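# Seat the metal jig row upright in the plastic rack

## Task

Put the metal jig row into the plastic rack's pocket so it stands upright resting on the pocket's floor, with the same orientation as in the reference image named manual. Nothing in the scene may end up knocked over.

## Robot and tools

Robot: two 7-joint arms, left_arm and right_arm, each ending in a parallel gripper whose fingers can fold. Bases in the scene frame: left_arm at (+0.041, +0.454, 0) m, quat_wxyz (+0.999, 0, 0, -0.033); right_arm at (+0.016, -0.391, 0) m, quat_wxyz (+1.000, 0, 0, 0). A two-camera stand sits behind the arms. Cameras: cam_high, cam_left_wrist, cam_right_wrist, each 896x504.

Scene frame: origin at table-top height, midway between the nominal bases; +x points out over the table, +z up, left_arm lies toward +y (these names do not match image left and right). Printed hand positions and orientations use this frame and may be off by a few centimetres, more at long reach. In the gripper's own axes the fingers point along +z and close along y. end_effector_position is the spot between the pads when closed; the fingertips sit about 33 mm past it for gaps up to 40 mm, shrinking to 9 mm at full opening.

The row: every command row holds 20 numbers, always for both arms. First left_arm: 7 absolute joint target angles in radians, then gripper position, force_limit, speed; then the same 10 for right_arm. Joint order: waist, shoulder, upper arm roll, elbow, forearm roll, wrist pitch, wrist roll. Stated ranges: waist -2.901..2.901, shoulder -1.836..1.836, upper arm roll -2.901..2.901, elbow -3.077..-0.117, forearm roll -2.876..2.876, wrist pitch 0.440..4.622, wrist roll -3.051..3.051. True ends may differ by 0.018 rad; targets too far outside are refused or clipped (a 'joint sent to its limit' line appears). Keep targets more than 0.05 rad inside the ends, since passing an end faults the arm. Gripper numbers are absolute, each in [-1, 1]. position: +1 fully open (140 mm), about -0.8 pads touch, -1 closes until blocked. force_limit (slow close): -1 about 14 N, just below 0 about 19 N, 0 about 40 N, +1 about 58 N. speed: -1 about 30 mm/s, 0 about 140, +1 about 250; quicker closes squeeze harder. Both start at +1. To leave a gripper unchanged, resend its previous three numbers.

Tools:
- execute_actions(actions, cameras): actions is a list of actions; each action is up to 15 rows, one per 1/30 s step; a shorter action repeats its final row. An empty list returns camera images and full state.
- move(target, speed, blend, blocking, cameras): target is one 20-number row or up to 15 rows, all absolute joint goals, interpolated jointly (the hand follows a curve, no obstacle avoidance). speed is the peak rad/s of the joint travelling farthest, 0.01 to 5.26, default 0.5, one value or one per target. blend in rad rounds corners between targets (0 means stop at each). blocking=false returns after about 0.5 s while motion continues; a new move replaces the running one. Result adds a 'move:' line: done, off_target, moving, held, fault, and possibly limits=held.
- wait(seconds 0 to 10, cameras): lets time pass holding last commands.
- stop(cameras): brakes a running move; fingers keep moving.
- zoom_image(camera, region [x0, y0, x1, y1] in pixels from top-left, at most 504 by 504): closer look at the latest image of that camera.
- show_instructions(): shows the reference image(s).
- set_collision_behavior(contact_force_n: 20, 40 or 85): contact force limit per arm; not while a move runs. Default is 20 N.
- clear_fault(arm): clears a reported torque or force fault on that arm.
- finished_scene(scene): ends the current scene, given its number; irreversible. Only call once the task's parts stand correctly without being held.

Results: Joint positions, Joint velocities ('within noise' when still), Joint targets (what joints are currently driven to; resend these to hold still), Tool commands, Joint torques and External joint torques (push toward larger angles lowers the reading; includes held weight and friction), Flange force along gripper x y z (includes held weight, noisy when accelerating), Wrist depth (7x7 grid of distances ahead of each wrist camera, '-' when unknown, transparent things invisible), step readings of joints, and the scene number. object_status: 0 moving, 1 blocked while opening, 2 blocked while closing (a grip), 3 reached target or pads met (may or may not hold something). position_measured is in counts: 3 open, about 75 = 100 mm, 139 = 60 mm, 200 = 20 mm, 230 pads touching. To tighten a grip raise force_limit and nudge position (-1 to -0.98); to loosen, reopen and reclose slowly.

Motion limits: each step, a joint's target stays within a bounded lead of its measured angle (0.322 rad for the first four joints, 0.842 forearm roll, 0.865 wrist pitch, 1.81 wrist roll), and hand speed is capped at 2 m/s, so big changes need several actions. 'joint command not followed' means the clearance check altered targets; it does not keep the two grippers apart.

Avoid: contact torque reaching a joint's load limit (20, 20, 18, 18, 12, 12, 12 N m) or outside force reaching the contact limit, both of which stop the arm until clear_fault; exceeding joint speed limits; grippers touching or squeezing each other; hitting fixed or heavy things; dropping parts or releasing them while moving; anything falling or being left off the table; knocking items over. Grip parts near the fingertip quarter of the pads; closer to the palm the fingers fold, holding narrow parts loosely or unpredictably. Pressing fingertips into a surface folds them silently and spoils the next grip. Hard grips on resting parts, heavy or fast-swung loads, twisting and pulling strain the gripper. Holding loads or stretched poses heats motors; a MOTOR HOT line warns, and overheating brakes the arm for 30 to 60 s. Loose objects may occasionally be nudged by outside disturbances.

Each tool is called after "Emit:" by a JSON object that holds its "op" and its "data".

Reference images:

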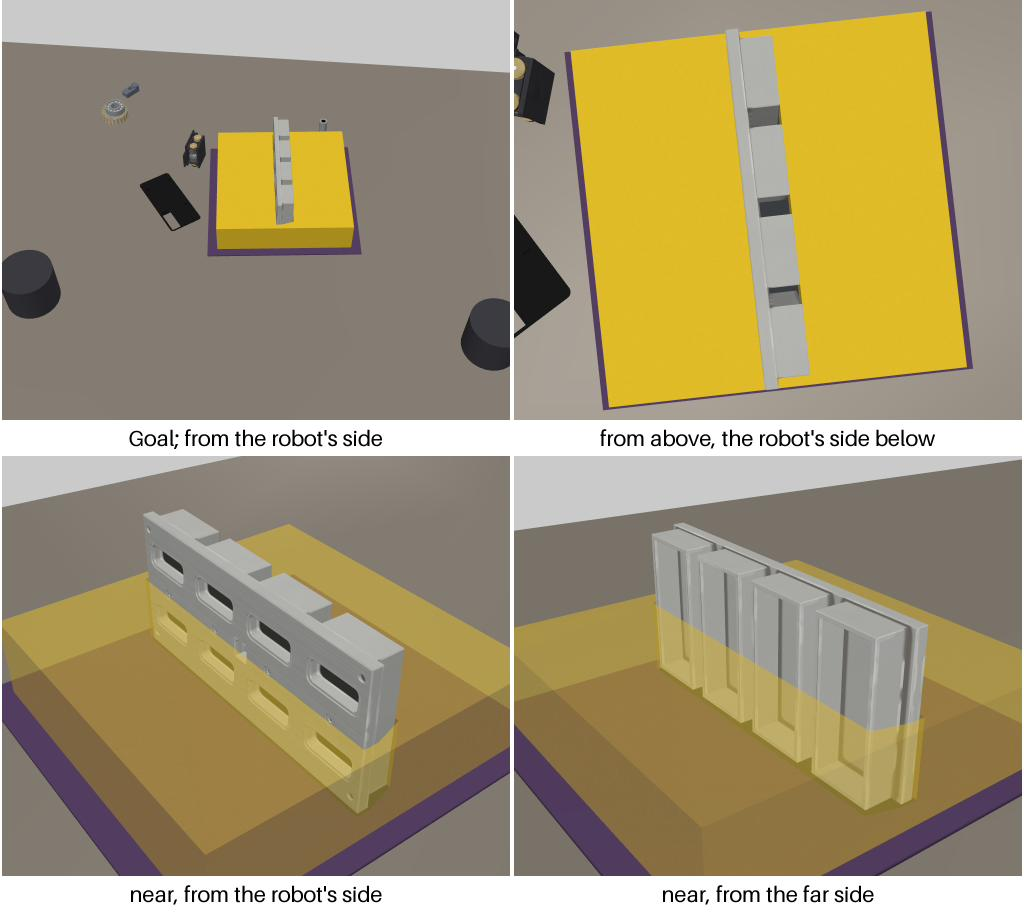

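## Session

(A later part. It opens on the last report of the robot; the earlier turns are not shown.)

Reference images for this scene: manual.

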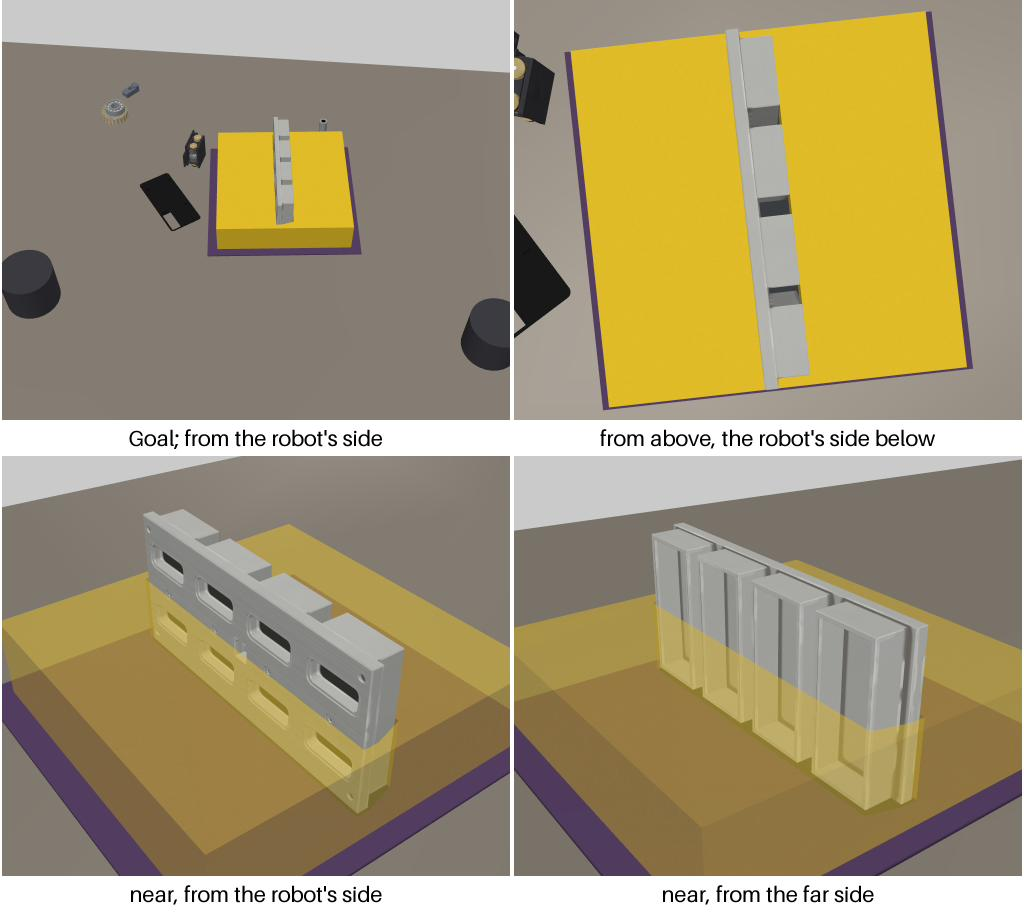

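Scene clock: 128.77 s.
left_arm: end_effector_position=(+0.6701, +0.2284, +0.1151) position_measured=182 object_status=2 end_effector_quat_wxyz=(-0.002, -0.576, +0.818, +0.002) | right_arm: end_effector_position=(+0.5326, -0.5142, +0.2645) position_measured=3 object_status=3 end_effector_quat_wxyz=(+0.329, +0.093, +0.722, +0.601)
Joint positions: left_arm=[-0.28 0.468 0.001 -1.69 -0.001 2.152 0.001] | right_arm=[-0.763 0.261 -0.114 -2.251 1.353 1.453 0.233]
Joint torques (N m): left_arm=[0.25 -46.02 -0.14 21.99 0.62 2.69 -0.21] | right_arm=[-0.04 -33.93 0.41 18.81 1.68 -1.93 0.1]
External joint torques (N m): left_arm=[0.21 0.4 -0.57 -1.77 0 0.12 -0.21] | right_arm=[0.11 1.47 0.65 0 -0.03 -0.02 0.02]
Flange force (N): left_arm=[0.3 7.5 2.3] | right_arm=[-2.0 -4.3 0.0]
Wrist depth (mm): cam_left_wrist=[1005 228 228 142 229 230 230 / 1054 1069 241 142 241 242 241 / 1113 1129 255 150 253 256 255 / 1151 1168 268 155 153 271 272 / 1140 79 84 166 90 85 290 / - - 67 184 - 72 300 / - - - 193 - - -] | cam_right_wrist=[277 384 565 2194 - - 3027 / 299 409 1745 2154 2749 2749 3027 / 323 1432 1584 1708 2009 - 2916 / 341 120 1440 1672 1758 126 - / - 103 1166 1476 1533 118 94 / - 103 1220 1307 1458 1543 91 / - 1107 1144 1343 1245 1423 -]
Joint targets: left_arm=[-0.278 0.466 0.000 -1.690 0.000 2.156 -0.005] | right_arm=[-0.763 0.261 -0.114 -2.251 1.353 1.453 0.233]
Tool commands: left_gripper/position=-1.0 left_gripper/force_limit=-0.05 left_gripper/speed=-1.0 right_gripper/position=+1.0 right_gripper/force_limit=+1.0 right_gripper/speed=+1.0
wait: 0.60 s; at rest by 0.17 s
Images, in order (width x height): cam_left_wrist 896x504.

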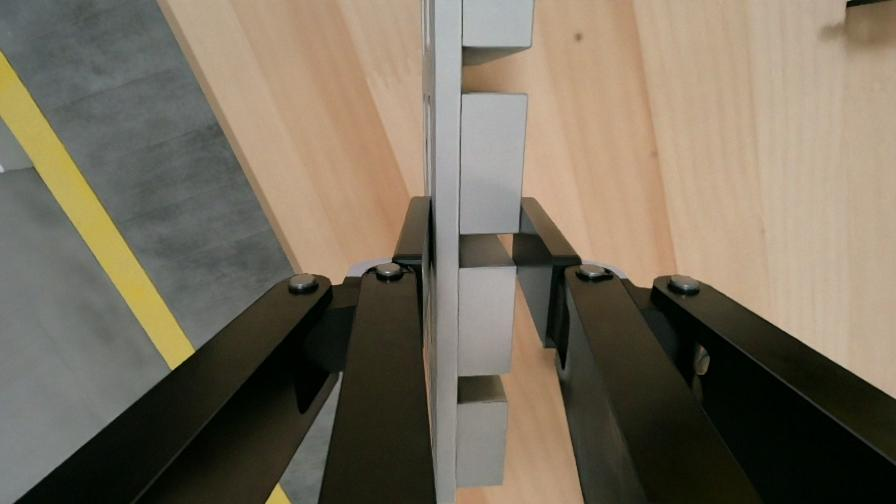

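Emit:
{"op": "move", "data": {"target": [[-0.2785,0.3613,0,-1.4654,0,1.8267,-0.005,-1,-0.05,-1,-0.763,0.261,-0.114,-2.251,1.353,1.453,0.233,1,1,1],[-0.94,-0.0848,0,-2.0511,0,1.9663,-2.675,-1,-0.05,-1,-0.763,0.261,-0.114,-2.251,1.353,1.453,0.233,1,1,1],[-0.94,-0.0425,0,-2.1468,0,2.1043,-2.675,-1,-0.05,-1,-0.763,0.261,-0.114,-2.251,1.353,1.453,0.233,1,1,1]], "speed": [0.2,0.8,0.3], "blend": 0.03, "cameras": ["cam_left_wrist","cam_high"]}}

Emit:
{"op": "zoom_image", "data": {"camera": "cam_left_wrist", "region": [250, 0, 690, 504]}}

Emit:
{"op": "zoom_image", "data": {"camera": "cam_high", "region": [390, 80, 590, 280]}}

Scene clock: 138.27 s.
left_arm: end_effector_position=(+0.3211, +0.0122, +0.2009) position_measured=184 object_status=2 end_effector_quat_wxyz=(-0.011, +0.999, +0.046, -0.007) | right_arm: end_effector_position=(+0.5326, -0.5142, +0.2645) position_measured=3 object_status=3 end_effector_quat_wxyz=(+0.329, +0.093, +0.722, +0.601)
Joint positions: left_arm=[-0.939 -0.033 -0.001 -2.153 -0.001 2.095 -2.668] | right_arm=[-0.763 0.261 -0.114 -2.251 1.353 1.453 0.233]
Joint velocities: left_arm=[0.002 -0.001 0.001 0.001 0 0.001 -0.005] | right_arm=[within noise]
Joint torques (N m): left_arm=[-0.46 -34.74 -0.2 26.07 0.75 3.42 -0.16] | right_arm=[-0.05 -33.93 0.38 18.82 1.67 -1.93 0.1]
External joint torques (N m): left_arm=[-0.54 -4.18 -0.25 2.19 -0.06 0.92 -0.15] | right_arm=[-0.02 1.5 0.53 0.01 -0.03 -0.01 0.01]
Flange force (N): left_arm=[-3.3 -4.2 -5.1] | right_arm=[-2.1 -4.4 -0.3]
Wrist depth (mm): cam_left_wrist=[306 305 243 139 242 244 300 / 326 323 258 147 255 261 316 / 344 342 275 154 270 327 335 / 366 366 289 162 120 352 356 / 393 383 84 172 90 85 380 / - - 67 189 - 72 397 / - - - 201 - - -] | cam_right_wrist=[278 384 1993 1913 - - - / 301 417 1432 2544 2277 2544 - / 323 1415 2061 1649 1944 - - / 339 120 1458 1573 - 125 - / - 103 1293 1440 1513 117 94 / - 1150 1220 1314 1440 1573 91 / - 1077 1112 1226 1321 1415 -]
Joint targets: left_arm=[-0.940 -0.043 0.000 -2.147 0.000 2.104 -2.675] | right_arm=[-0.763 0.261 -0.114 -2.251 1.353 1.453 0.233]
move: done
Images, in order (width x height): cam_high 896x504, cam_left_wrist 896x504.

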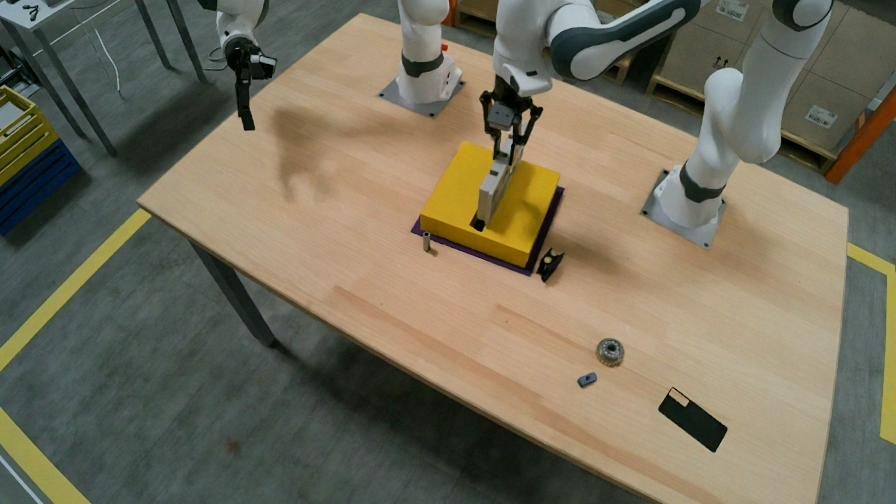

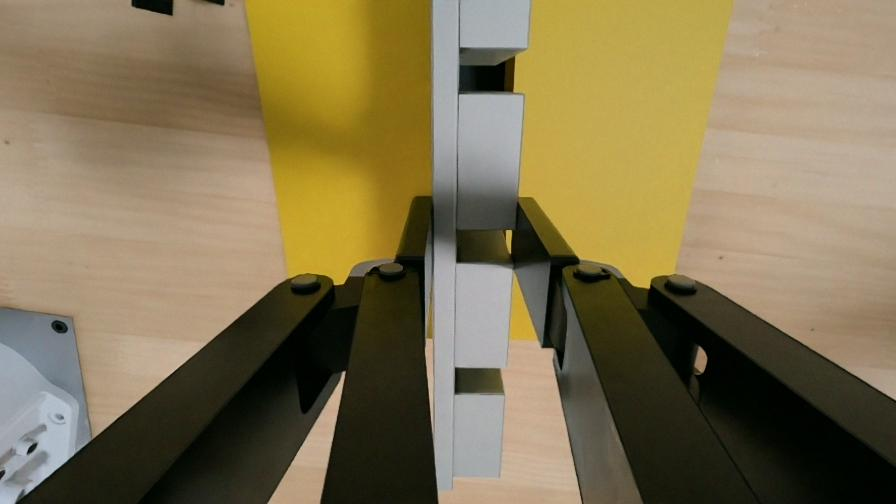

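Scaled by 1.000.

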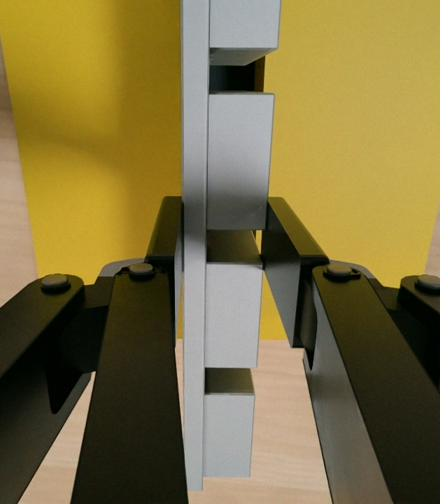

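Scaled by 2.520 from the camera's 896x504 image, which has a finer 1280x720 frame.

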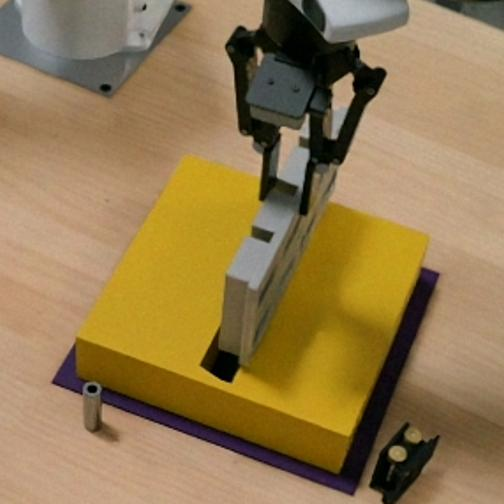

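Emit:
{"op": "move", "data": {"target": [-0.94,-0.0241,0,-2.1778,0,2.178,-2.675,-1,-0.05,-1,-0.763,0.261,-0.114,-2.251,1.353,1.453,0.233,1,1,1], "speed": 0.2, "cameras": ["cam_left_wrist","cam_high"]}}

Emit:
{"op": "zoom_image", "data": {"camera": "cam_high", "region": [430, 110, 580, 260]}}

Emit:
{"op": "zoom_image", "data": {"camera": "cam_left_wrist", "region": [350, 0, 610, 300]}}

Scene clock: 140.20 s.
left_arm: end_effector_position=(+0.3256, +0.0053, +0.1870) position_measured=184 object_status=2 end_effector_quat_wxyz=(+0.003, +0.999, +0.047, +0.001) | right_arm: end_effector_position=(+0.5326, -0.5142, +0.2645) position_measured=3 object_status=3 end_effector_quat_wxyz=(+0.329, +0.093, +0.722, +0.601)
Joint positions: left_arm=[-0.94 -0.019 -0.001 -2.181 -0.001 2.168 -2.67] | right_arm=[-0.763 0.261 -0.114 -2.251 1.353 1.453 0.233]
Joint torques (N m): left_arm=[-0.58 -33.35 -0.44 24.76 0.71 3.6 -0.26] | right_arm=[-0.03 -33.94 0.39 18.79 1.67 -1.93 0.14]
External joint torques (N m): left_arm=[-0.59 -2.55 -0.42 1.13 -0.08 1.03 -0.26] | right_arm=[0.06 1.29 0.59 0.13 -0.01 -0.02 0.06]
Flange force (N): left_arm=[-3.1 -2.9 -1.9] | right_arm=[-2.2 -3.9 -0.1]
Wrist depth (mm): cam_left_wrist=[288 288 232 140 233 238 293 / 306 301 244 147 244 305 310 / 321 323 259 154 261 322 328 / 341 344 272 162 150 343 349 / 364 358 84 172 90 85 375 / - - 67 190 - 72 390 / - - - 201 - - -] | cam_right_wrist=[278 386 1898 2256 - - - / 299 399 1913 1960 2657 2194 - / 324 1245 1553 1784 2116 2194 - / 334 120 1449 1573 1649 126 103 / - 103 1343 1432 - 117 94 / - 1128 1252 1328 1440 1495 91 / - 1077 1150 1150 - 1440 -]
Joint targets: left_arm=[-0.940 -0.024 0.000 -2.178 0.000 2.178 -2.675] | right_arm=[-0.763 0.261 -0.114 -2.251 1.353 1.453 0.233]
move: done
Images, in order (width x height): cam_high 896x504, cam_left_wrist 896x504.

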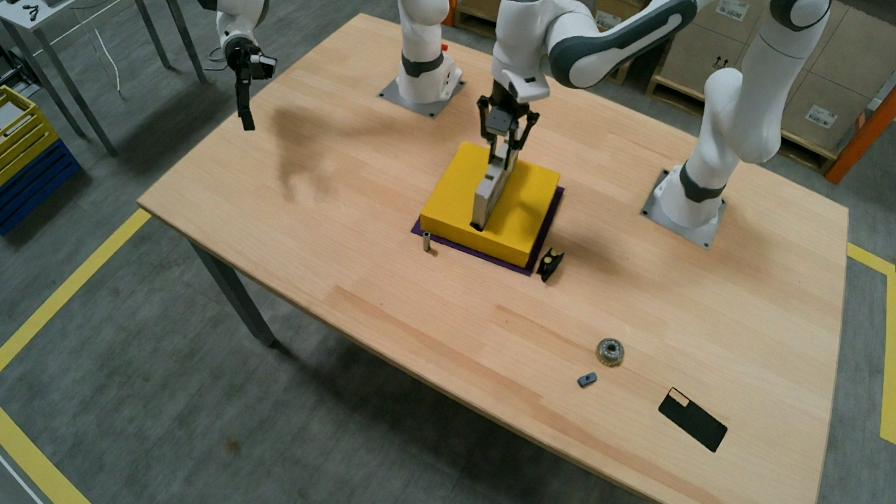

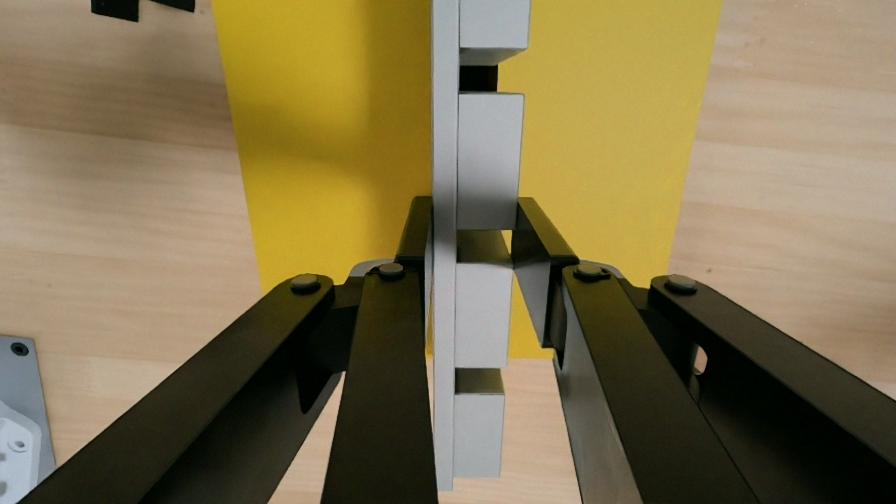

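Scaled by 3.360 from the camera's 896x504 image, which has a finer 1280x720 frame.

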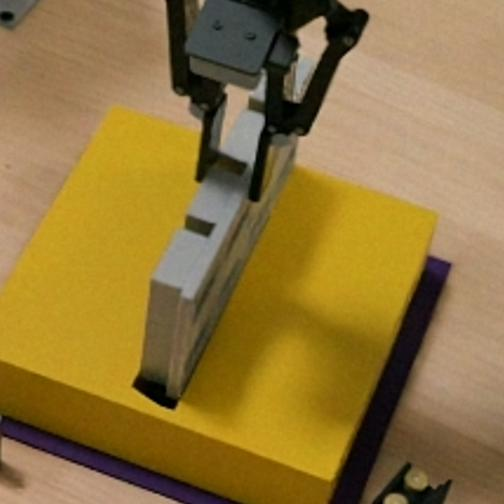

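Scaled by 1.680 from the camera's 896x504 image, which has a finer 1280x720 frame.

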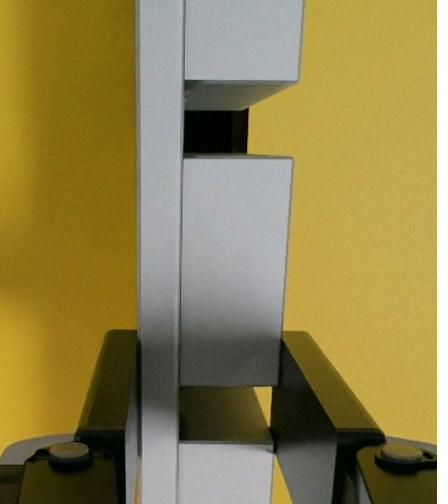

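Emit:
{"op": "zoom_image", "data": {"camera": "cam_left_wrist", "region": [200, 0, 300, 300]}}

Emit:
{"op": "zoom_image", "data": {"camera": "cam_left_wrist", "region": [630, 0, 730, 300]}}

Emit:
{"op": "zoom_image", "data": {"camera": "cam_left_wrist", "region": [420, 0, 560, 140]}}

Scaled by 1.680 from the camera's 896x504 image, which has a finer 1280x720 frame.

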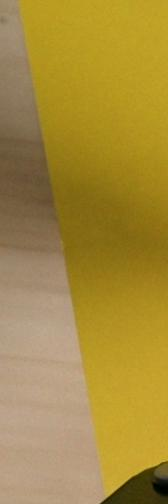

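Scaled by 1.680 from the camera's 896x504 image, which has a finer 1280x720 frame.

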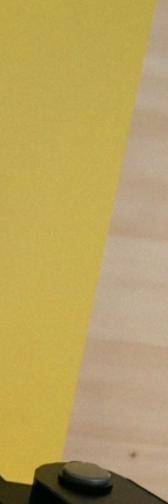

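Scaled by 3.600 from the camera's 896x504 image, which has a finer 1280x720 frame.

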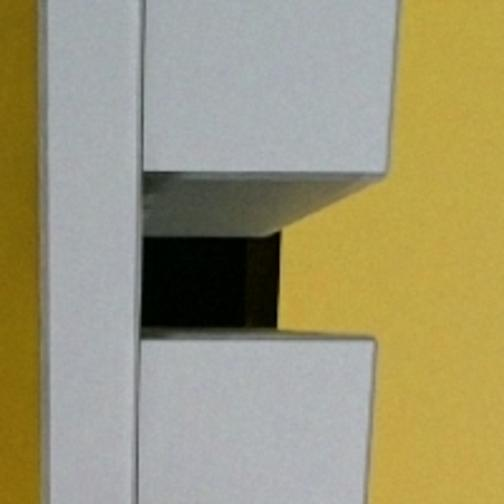

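Emit:
{"op": "move", "data": {"target": [-0.9357,-0.0238,0,-2.1476,0,2.148,-2.679,-1,-0.05,-1,-0.763,0.261,-0.114,-2.251,1.353,1.453,0.233,1,1,1], "speed": 0.1}}

Emit:
{"op": "move", "data": {"target": [-0.9357,-0.0094,0,-2.1652,0,2.18,-2.679,-1,-0.05,-1,-0.763,0.261,-0.114,-2.251,1.353,1.453,0.233,1,1,1], "speed": 0.05, "cameras": ["cam_left_wrist","cam_high"]}}

Emit:
{"op": "zoom_image", "data": {"camera": "cam_high", "region": [430, 110, 580, 260]}}

Emit:
{"op": "zoom_image", "data": {"camera": "cam_left_wrist", "region": [420, 0, 560, 140]}}

Scene clock: 145.00 s.
left_arm: end_effector_position=(+0.3295, +0.0019, +0.1953) position_measured=184 object_status=2 end_effector_quat_wxyz=(+0.004, +0.999, +0.050, +0.002) | right_arm: end_effector_position=(+0.5326, -0.5142, +0.2645) position_measured=3 object_status=3 end_effector_quat_wxyz=(+0.329, +0.093, +0.722, +0.601)
Joint positions: left_arm=[-0.937 -0.017 -0.001 -2.156 -0.001 2.148 -2.673] | right_arm=[-0.763 0.261 -0.114 -2.251 1.353 1.453 0.233]
Joint velocities: left_arm=[0 0 0 -0.001 0.001 -0.004 -0.001] | right_arm=[within noise]
Joint torques (N m): left_arm=[0.27 -34.96 -0.48 26.5 0.74 3.29 -0.35] | right_arm=[-0.04 -33.99 0.46 18.78 1.67 -1.93 0.09]
External joint torques (N m): left_arm=[0.32 -3.97 -0.41 2.7 -0.06 0.71 -0.35] | right_arm=[-0.11 1.3 0.51 0.03 -0.02 -0.01 0.01]
Flange force (N): left_arm=[-1.8 -1.8 -6.3] | right_arm=[-1.8 -3.9 -0.3]
Wrist depth (mm): cam_left_wrist=[295 296 238 139 240 295 300 / 311 309 253 147 254 313 319 / 330 330 267 154 269 333 337 / 351 354 279 161 150 354 358 / 375 365 84 173 90 85 384 / - - 67 190 - 72 401 / - - - 201 - - -] | cam_right_wrist=[279 388 1913 1812 - - - / 299 399 1839 1913 2098 - 2491 / 324 1476 1771 1495 1976 - 2491 / 340 120 1432 1449 1758 126 106 / - 103 1328 - 1696 118 94 / - 1128 1233 1314 1415 1553 90 / - 1107 1139 1226 1314 1415 -]
Joint targets: left_arm=[-0.936 -0.024 0.000 -2.148 0.000 2.148 -2.679] | right_arm=[-0.763 0.261 -0.114 -2.251 1.353 1.453 0.233]
move: done

Scene clock: 146.03 s.
left_arm: end_effector_position=(+0.3289, +0.0032, +0.1844) position_measured=184 object_status=2 end_effector_quat_wxyz=(+0.002, +0.999, +0.050, +0.000) | right_arm: end_effector_position=(+0.5326, -0.5142, +0.2645) position_measured=3 object_status=3 end_effector_quat_wxyz=(+0.329, +0.093, +0.722, +0.601)
Joint positions: left_arm=[-0.936 -0.004 -0.001 -2.169 -0.001 2.168 -2.673] | right_arm=[-0.763 0.261 -0.114 -2.251 1.353 1.453 0.233]
Joint velocities: left_arm=[-0.001 0.001 -0.001 -0.002 0 0.004 0] | right_arm=[within noise]
Joint torques (N m): left_arm=[0.01 -34.01 -0.57 25.09 0.81 3.84 -0.23] | right_arm=[-0.08 -33.96 0.46 18.79 1.68 -1.94 0.14]
External joint torques (N m): left_arm=[-0.01 -2.61 -0.58 1.42 0.02 1.26 -0.23] | right_arm=[-0.03 1.46 0.62 -0.04 -0.03 -0.03 0.06]
Flange force (N): left_arm=[-2.4 -2.5 -1.8] | right_arm=[-1.9 -4.1 -0.1]
Wrist depth (mm): cam_left_wrist=[288 283 229 140 229 236 291 / 304 300 242 148 242 299 305 / 321 320 256 155 258 322 326 / 340 341 270 161 150 340 346 / 363 354 84 172 90 85 369 / - - 67 187 - 72 386 / - - - 198 - - -] | cam_right_wrist=[278 383 1976 2154 3231 - - / 298 417 1758 1976 1854 - - / 321 1440 1584 1733 1976 - - / 339 120 1485 1458 1672 125 108 / - 103 1328 1449 1605 118 94 / - 96 1233 1300 1449 - 91 / - 1087 1133 1220 1343 - -]
Joint targets: left_arm=[-0.936 -0.009 0.000 -2.165 0.000 2.180 -2.679] | right_arm=[-0.763 0.261 -0.114 -2.251 1.353 1.453 0.233]
move: off_target (left_arm); left_arm: the wrist pitch is farthest, 0.012 rad from its target
Images, in order (width x height): cam_high 896x504, cam_left_wrist 896x504.

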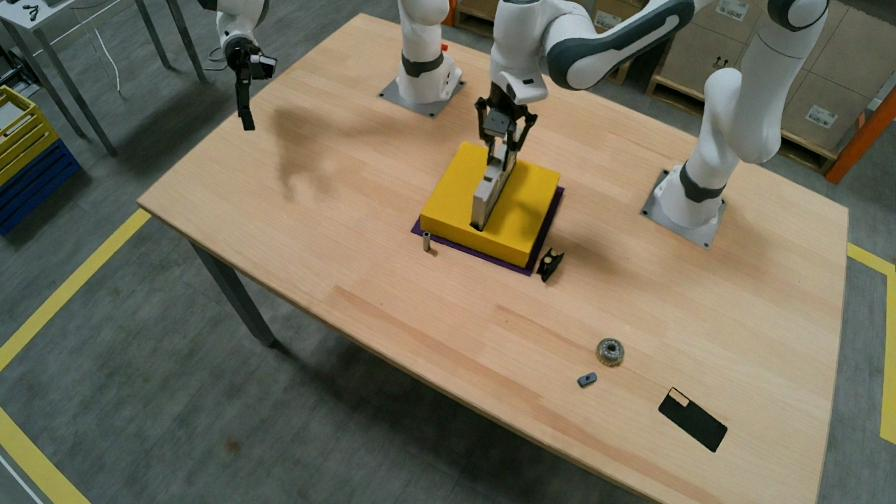

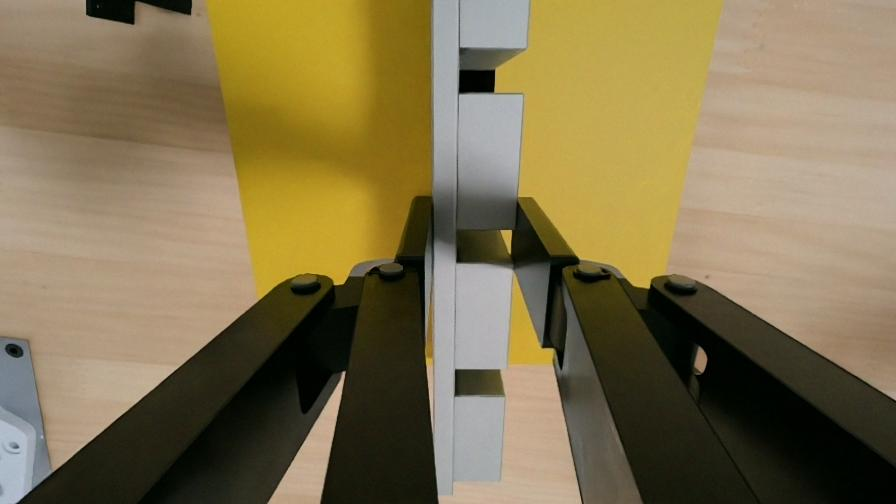

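Scaled by 3.360 from the camera's 896x504 image, which has a finer 1280x720 frame.

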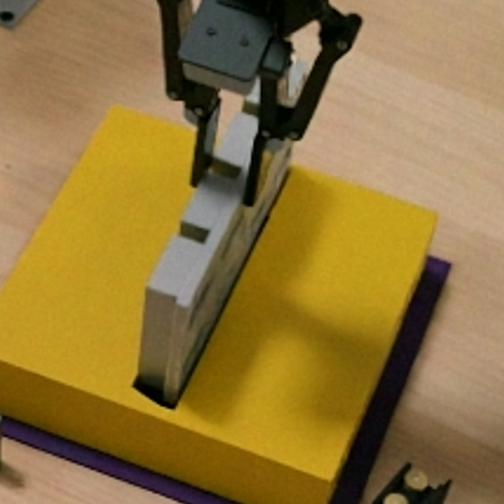

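Scaled by 3.600 from the camera's 896x504 image, which has a finer 1280x720 frame.

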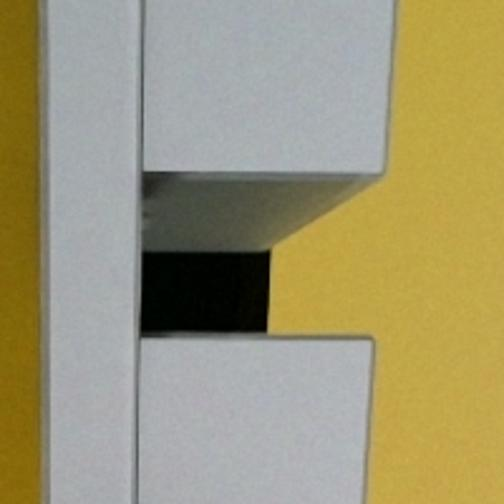

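Emit:
{"op": "move", "data": {"target": [-0.9266,-0.017,0,-2.135,0,2.136,-2.669,-1,-0.05,-1,-0.763,0.261,-0.114,-2.251,1.353,1.453,0.233,1,1,1], "speed": 0.1}}

Emit:
{"op": "move", "data": {"target": [-0.9266,0.0044,0,-2.1605,0,2.183,-2.669,-1,-0.05,-1,-0.763,0.261,-0.114,-2.251,1.353,1.453,0.233,1,1,1], "speed": 0.05, "cameras": ["cam_left_wrist","cam_high"]}}

Emit:
{"op": "zoom_image", "data": {"camera": "cam_high", "region": [430, 110, 580, 260]}}

Emit:
{"op": "zoom_image", "data": {"camera": "cam_left_wrist", "region": [420, 0, 560, 140]}}

Scene clock: 150.17 s.
left_arm: end_effector_position=(+0.3340, +0.0039, +0.1951) position_measured=184 object_status=2 end_effector_quat_wxyz=(+0.000, +0.999, +0.055, +0.000) | right_arm: end_effector_position=(+0.5326, -0.5142, +0.2645) position_measured=3 object_status=3 end_effector_quat_wxyz=(+0.329, +0.093, +0.722, +0.601)
Joint positions: left_arm=[-0.928 -0.007 -0.001 -2.143 -0.001 2.136 -2.673] | right_arm=[-0.763 0.261 -0.114 -2.251 1.353 1.453 0.233]
Joint velocities: left_arm=[0.001 0.003 -0.002 0 -0.001 -0.004 0] | right_arm=[within noise]
Joint torques (N m): left_arm=[0.23 -35.71 -0.41 26.32 0.74 3.11 0.19] | right_arm=[-0.1 -33.97 0.41 18.79 1.67 -1.93 0.09]
External joint torques (N m): left_arm=[0.36 -4.33 -0.28 2.5 -0.06 0.55 0.19] | right_arm=[-0.3 1.54 0.34 -0.1 -0.04 0.01 0.01]
Flange force (N): left_arm=[-1.5 -3.8 -6.8] | right_arm=[-1.7 -4.3 -0.7]
Wrist depth (mm): cam_left_wrist=[297 295 238 140 239 245 299 / 314 313 252 148 252 313 316 / 332 332 267 154 267 331 335 / 352 352 280 162 150 352 357 / 377 367 84 172 90 85 382 / - - 67 187 - 72 396 / - - - 198 - - -] | cam_right_wrist=[279 385 477 - - - 3368 / 299 409 2116 1825 2135 - - / 323 1423 1573 1745 2009 - - / 339 120 1432 1649 1745 132 2079 / - 103 1359 1449 1440 117 94 / - 1123 1144 1343 1432 1523 91 / - 1068 1123 1233 1321 1374 -]
Joint targets: left_arm=[-0.927 -0.017 0.000 -2.135 0.000 2.136 -2.669] | right_arm=[-0.763 0.261 -0.114 -2.251 1.353 1.453 0.233]
move: done

Scene clock: 151.47 s.
left_arm: end_effector_position=(+0.3341, +0.0046, +0.1799) position_measured=184 object_status=2 end_effector_quat_wxyz=(+0.000, +0.998, +0.055, -0.001) | right_arm: end_effector_position=(+0.5326, -0.5142, +0.2645) position_measured=3 object_status=3 end_effector_quat_wxyz=(+0.329, +0.093, +0.722, +0.601)
Joint positions: left_arm=[-0.927 0.009 -0.001 -2.164 -0.001 2.172 -2.673] | right_arm=[-0.763 0.261 -0.114 -2.251 1.353 1.453 0.233]
Joint velocities: left_arm=[0.001 -0.002 0 -0.002 0.001 0.003 -0.001] | right_arm=[within noise]
Joint torques (N m): left_arm=[-0.21 -34.35 -0.58 25.14 0.68 3.57 0.24] | right_arm=[-0.04 -33.93 0.43 18.73 1.68 -1.93 0.08]
External joint torques (N m): left_arm=[-0.28 -2.68 -0.66 1.63 -0.1 1.02 0.24] | right_arm=[0.07 1.32 0.65 0.04 -0.01 -0.03 0]
Flange force (N): left_arm=[-1.6 -2.1 -2.7] | right_arm=[-1.9 -3.9 0.0]
Wrist depth (mm): cam_left_wrist=[284 281 225 141 227 228 286 / 300 297 238 149 239 243 302 / 317 319 253 157 254 317 319 / 338 339 265 160 150 335 338 / 359 351 84 171 90 85 364 / - - 67 185 - 72 379 / - - - 194 - - -] | cam_right_wrist=[277 384 1839 - - - - / 300 417 1758 1533 2154 - - / 323 1432 1605 1684 2440 2194 2599 / 340 120 1467 1563 1733 125 - / - 103 1343 1407 1627 117 94 / - 1133 1245 1328 1476 - 91 / - 1087 1144 1226 1343 1415 -]
Joint targets: left_arm=[-0.927 0.004 0.000 -2.160 0.000 2.183 -2.669] | right_arm=[-0.763 0.261 -0.114 -2.251 1.353 1.453 0.233]
move: off_target (left_arm); left_arm: the wrist pitch is farthest, 0.011 rad from its target
Images, in order (width x height): cam_high 896x504, cam_left_wrist 896x504.

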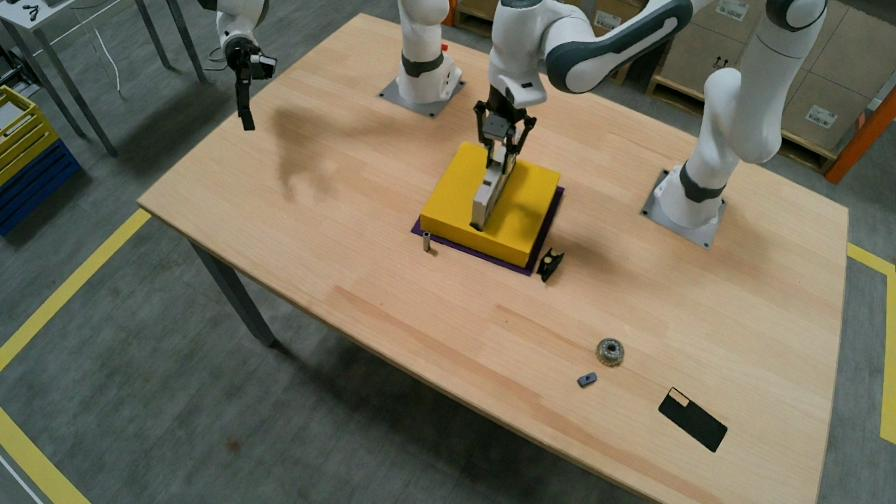

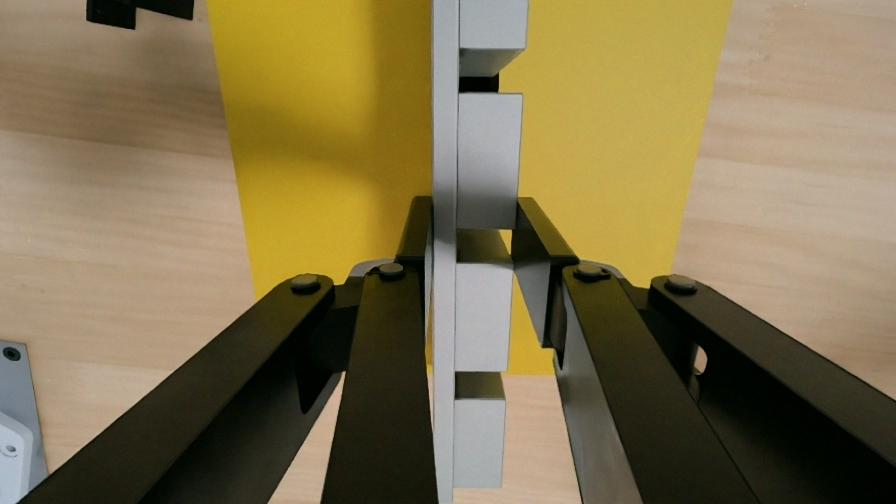

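Scaled by 3.360 from the camera's 896x504 image, which has a finer 1280x720 frame.

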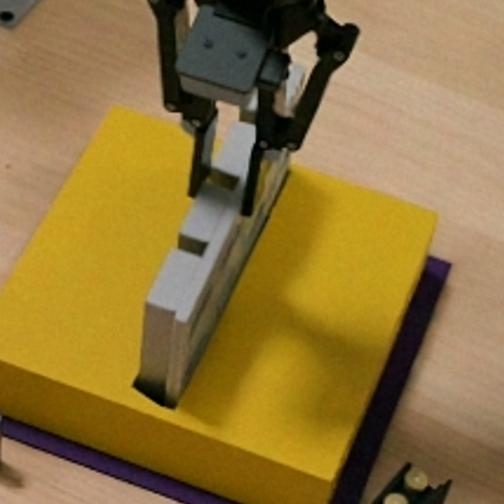

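Scaled by 3.600 from the camera's 896x504 image, which has a finer 1280x720 frame.

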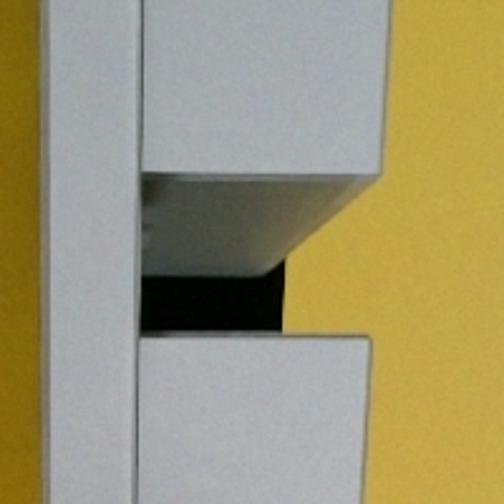

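Emit:
{"op": "move", "data": {"target": [-0.9266,0.0177,0,-2.1742,0,2.21,-2.669,-1,-0.05,-1,-0.763,0.261,-0.114,-2.251,1.353,1.453,0.233,1,1,1], "speed": 0.03, "cameras": ["cam_left_wrist","cam_high"]}}

Emit:
{"op": "zoom_image", "data": {"camera": "cam_high", "region": [450, 130, 550, 230]}}

Scene clock: 153.83 s.
left_arm: end_effector_position=(+0.3351, +0.0047, +0.1696) position_measured=184 object_status=2 end_effector_quat_wxyz=(+0.000, +0.998, +0.055, +0.000) | right_arm: end_effector_position=(+0.5326, -0.5142, +0.2645) position_measured=3 object_status=3 end_effector_quat_wxyz=(+0.329, +0.093, +0.722, +0.601)
Joint positions: left_arm=[-0.926 0.022 0 -2.177 -0.001 2.199 -2.672] | right_arm=[-0.763 0.261 -0.114 -2.251 1.353 1.453 0.233]
Joint velocities: left_arm=[0 0.001 0 0 0.002 0.003 0.002] | right_arm=[within noise]
Joint torques (N m): left_arm=[-0.66 -34.13 -1 23.59 0.65 3.5 0.07] | right_arm=[-0.09 -33.97 0.43 18.81 1.68 -1.92 0.07]
External joint torques (N m): left_arm=[-0.63 -2.09 -0.98 0.11 -0.12 0.92 0.07] | right_arm=[-0.1 1.32 0.52 0.09 -0.01 0 -0.01]
Flange force (N): left_arm=[-4.0 -4.9 -0.5] | right_arm=[-2.0 -4.0 -0.3]
Wrist depth (mm): cam_left_wrist=[279 273 216 168 216 220 276 / 290 286 228 154 230 235 293 / 307 303 242 158 242 300 309 / 326 326 254 161 150 323 329 / 350 340 84 167 90 85 351 / - - 67 178 - 72 367 / - - - 181 - - -] | cam_right_wrist=[278 385 476 2344 - 2749 3623 / 300 416 1745 1898 1960 2544 - / 324 1440 1467 1898 1913 2344 - / 340 120 1467 1605 - 125 - / - 103 1359 1359 1720 118 94 / - 1123 1239 1321 1432 1504 90 / - 1082 1184 1245 1300 1440 -]
Joint targets: left_arm=[-0.927 0.018 0.000 -2.174 0.000 2.210 -2.669] | right_arm=[-0.763 0.261 -0.114 -2.251 1.353 1.453 0.233]
move: off_target (left_arm); left_arm: the wrist pitch is farthest, 0.011 rad from its target
Images, in order (width x height): cam_high 896x504, cam_left_wrist 896x504.

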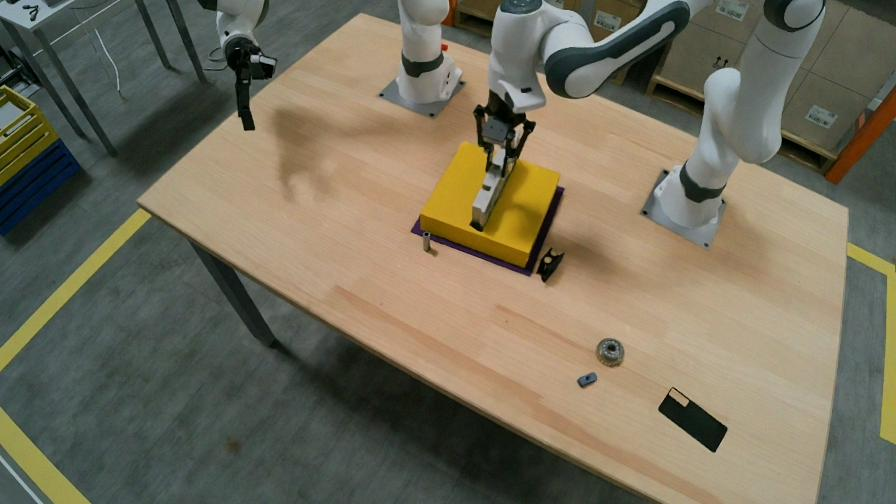

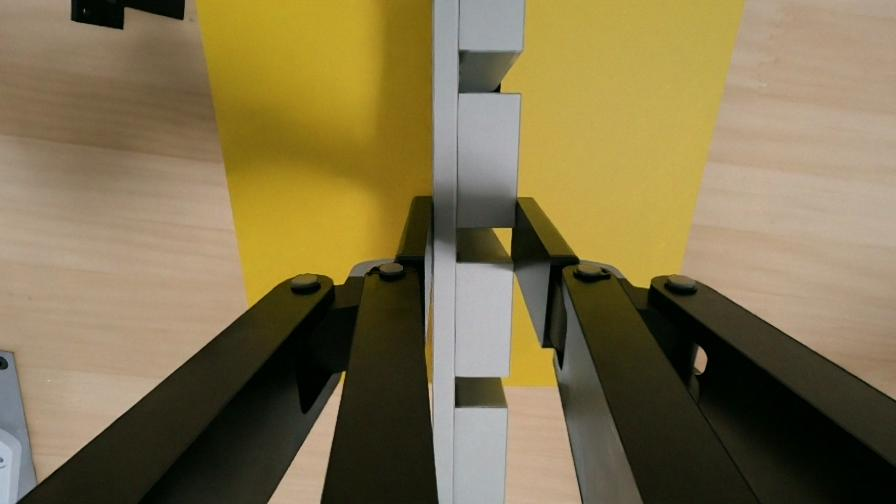

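Scaled by 5.040 from the camera's 896x504 image, which has a finer 1280x720 frame.

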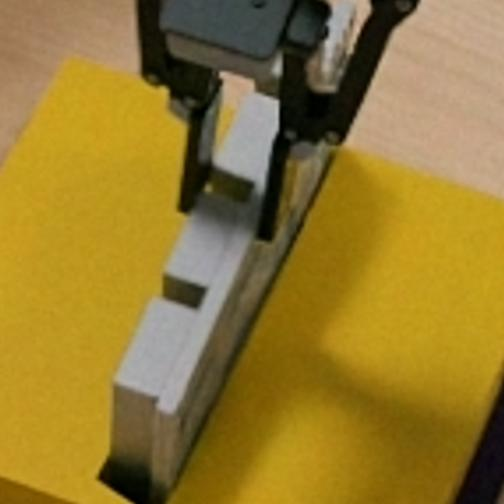

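Emit:
{"op": "zoom_image", "data": {"camera": "cam_high", "region": [460, 190, 510, 240]}}

Emit:
{"op": "zoom_image", "data": {"camera": "cam_left_wrist", "region": [350, 300, 600, 504]}}

Scaled by 10.080 from the camera's 896x504 image, which has a finer 1280x720 frame.

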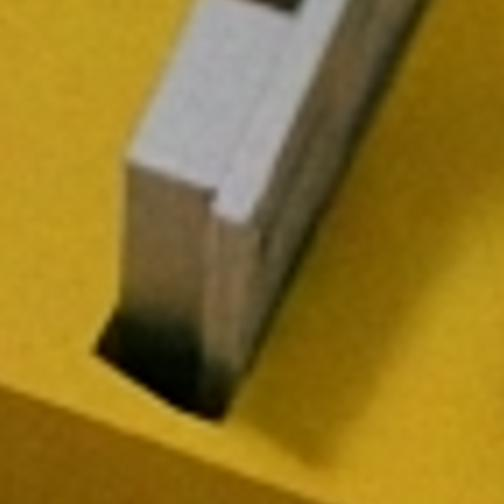

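Scaled by 2.016 from the camera's 896x504 image, which has a finer 1280x720 frame.

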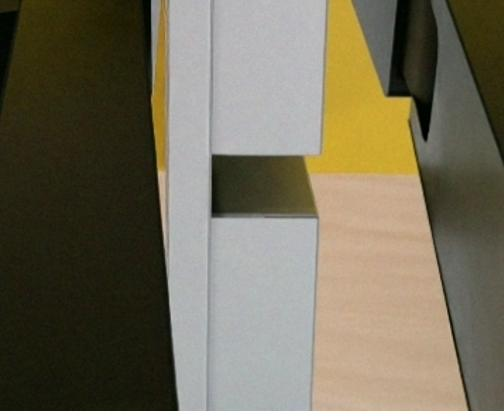

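Emit:
{"op": "move", "data": {"target": [[-0.9266,-0.012,0,-2.141,0,2.145,-2.669,-1,-0.05,-1,-0.763,0.261,-0.114,-2.251,1.353,1.453,0.233,1,1,1],[-0.9143,-0.002,0,-2.1295,0,2.143,-2.648,-1,-0.05,-1,-0.763,0.261,-0.114,-2.251,1.353,1.453,0.233,1,1,1],[-0.9143,0.028,0,-2.162,0,2.208,-2.648,-1,-0.05,-1,-0.763,0.261,-0.114,-2.251,1.353,1.453,0.233,1,1,1]], "speed": 0.05, "cameras": ["cam_left_wrist","cam_high"]}}

Emit:
{"op": "zoom_image", "data": {"camera": "cam_high", "region": [450, 140, 550, 240]}}

Scene clock: 160.00 s.
left_arm: end_effector_position=(+0.3416, +0.0058, +0.1681) position_measured=184 object_status=2 end_effector_quat_wxyz=(-0.001, +0.999, +0.051, -0.001) | right_arm: end_effector_position=(+0.5326, -0.5142, +0.2645) position_measured=3 object_status=3 end_effector_quat_wxyz=(+0.329, +0.093, +0.722, +0.601)
Joint positions: left_arm=[-0.915 0.034 0 -2.166 -0.001 2.197 -2.653] | right_arm=[-0.763 0.261 -0.114 -2.251 1.353 1.453 0.233]
Joint velocities: left_arm=[0 0.001 0 -0.001 0.002 0.004 0] | right_arm=[within noise]
Joint torques (N m): left_arm=[0.02 -35.4 -0.61 24.73 0.75 3.71 0.2] | right_arm=[-0.04 -33.96 0.37 18.77 1.67 -1.93 0.09]
External joint torques (N m): left_arm=[0.12 -2.93 -0.55 1.25 -0.02 1.14 0.2] | right_arm=[-0.13 1.4 0.4 0.01 -0.02 0 0.01]
Flange force (N): left_arm=[-2.2 -4.1 -2.4] | right_arm=[-1.9 -4.1 -0.4]
Wrist depth (mm): cam_left_wrist=[277 220 215 168 215 218 274 / 290 286 227 155 228 233 290 / 305 301 241 157 241 248 306 / 327 326 252 161 150 319 326 / 348 340 84 167 90 85 351 / - - 67 177 - 72 364 / - - - 181 - - -] | cam_right_wrist=[279 386 557 - 2415 1883 - / 299 419 1543 1883 2299 3231 2989 / 324 1467 1745 1771 1993 - 2544 / 331 120 1423 1573 1649 125 2368 / - 103 1336 1467 1476 117 94 / - 1087 1233 1321 1458 1543 91 / - 1072 1128 1239 - 1398 -]
Joint targets: left_arm=[-0.914 0.028 0.000 -2.162 0.000 2.208 -2.648] | right_arm=[-0.763 0.261 -0.114 -2.251 1.353 1.453 0.233]
move: off_target (left_arm); left_arm: the wrist pitch is farthest, 0.011 rad from its target
Images, in order (width x height): cam_high 896x504, cam_left_wrist 896x504.

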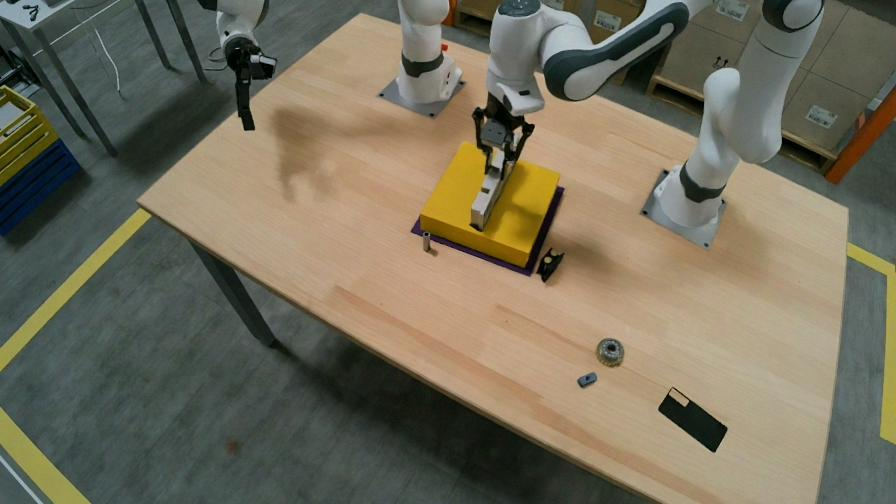

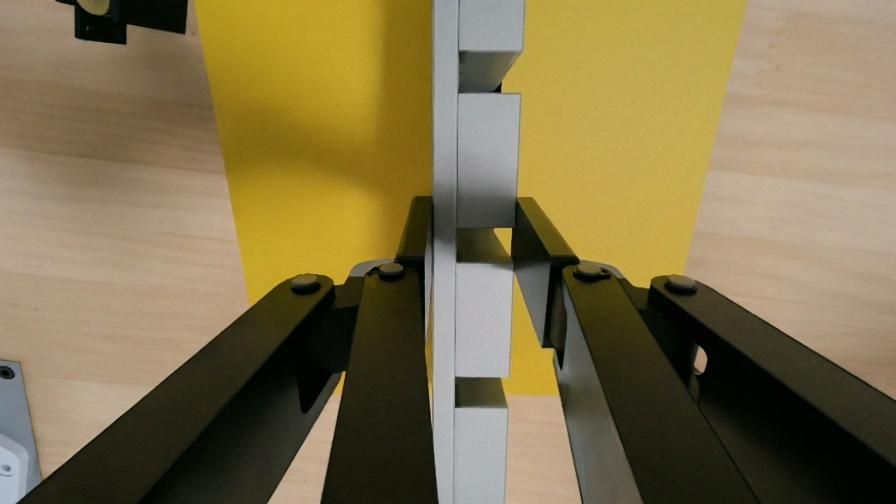

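Scaled by 5.040 from the camera's 896x504 image, which has a finer 1280x720 frame.

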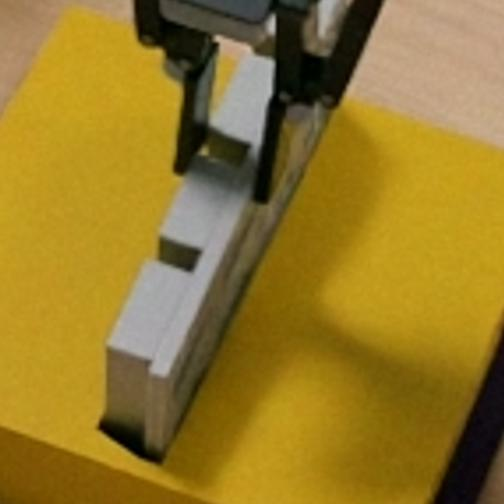

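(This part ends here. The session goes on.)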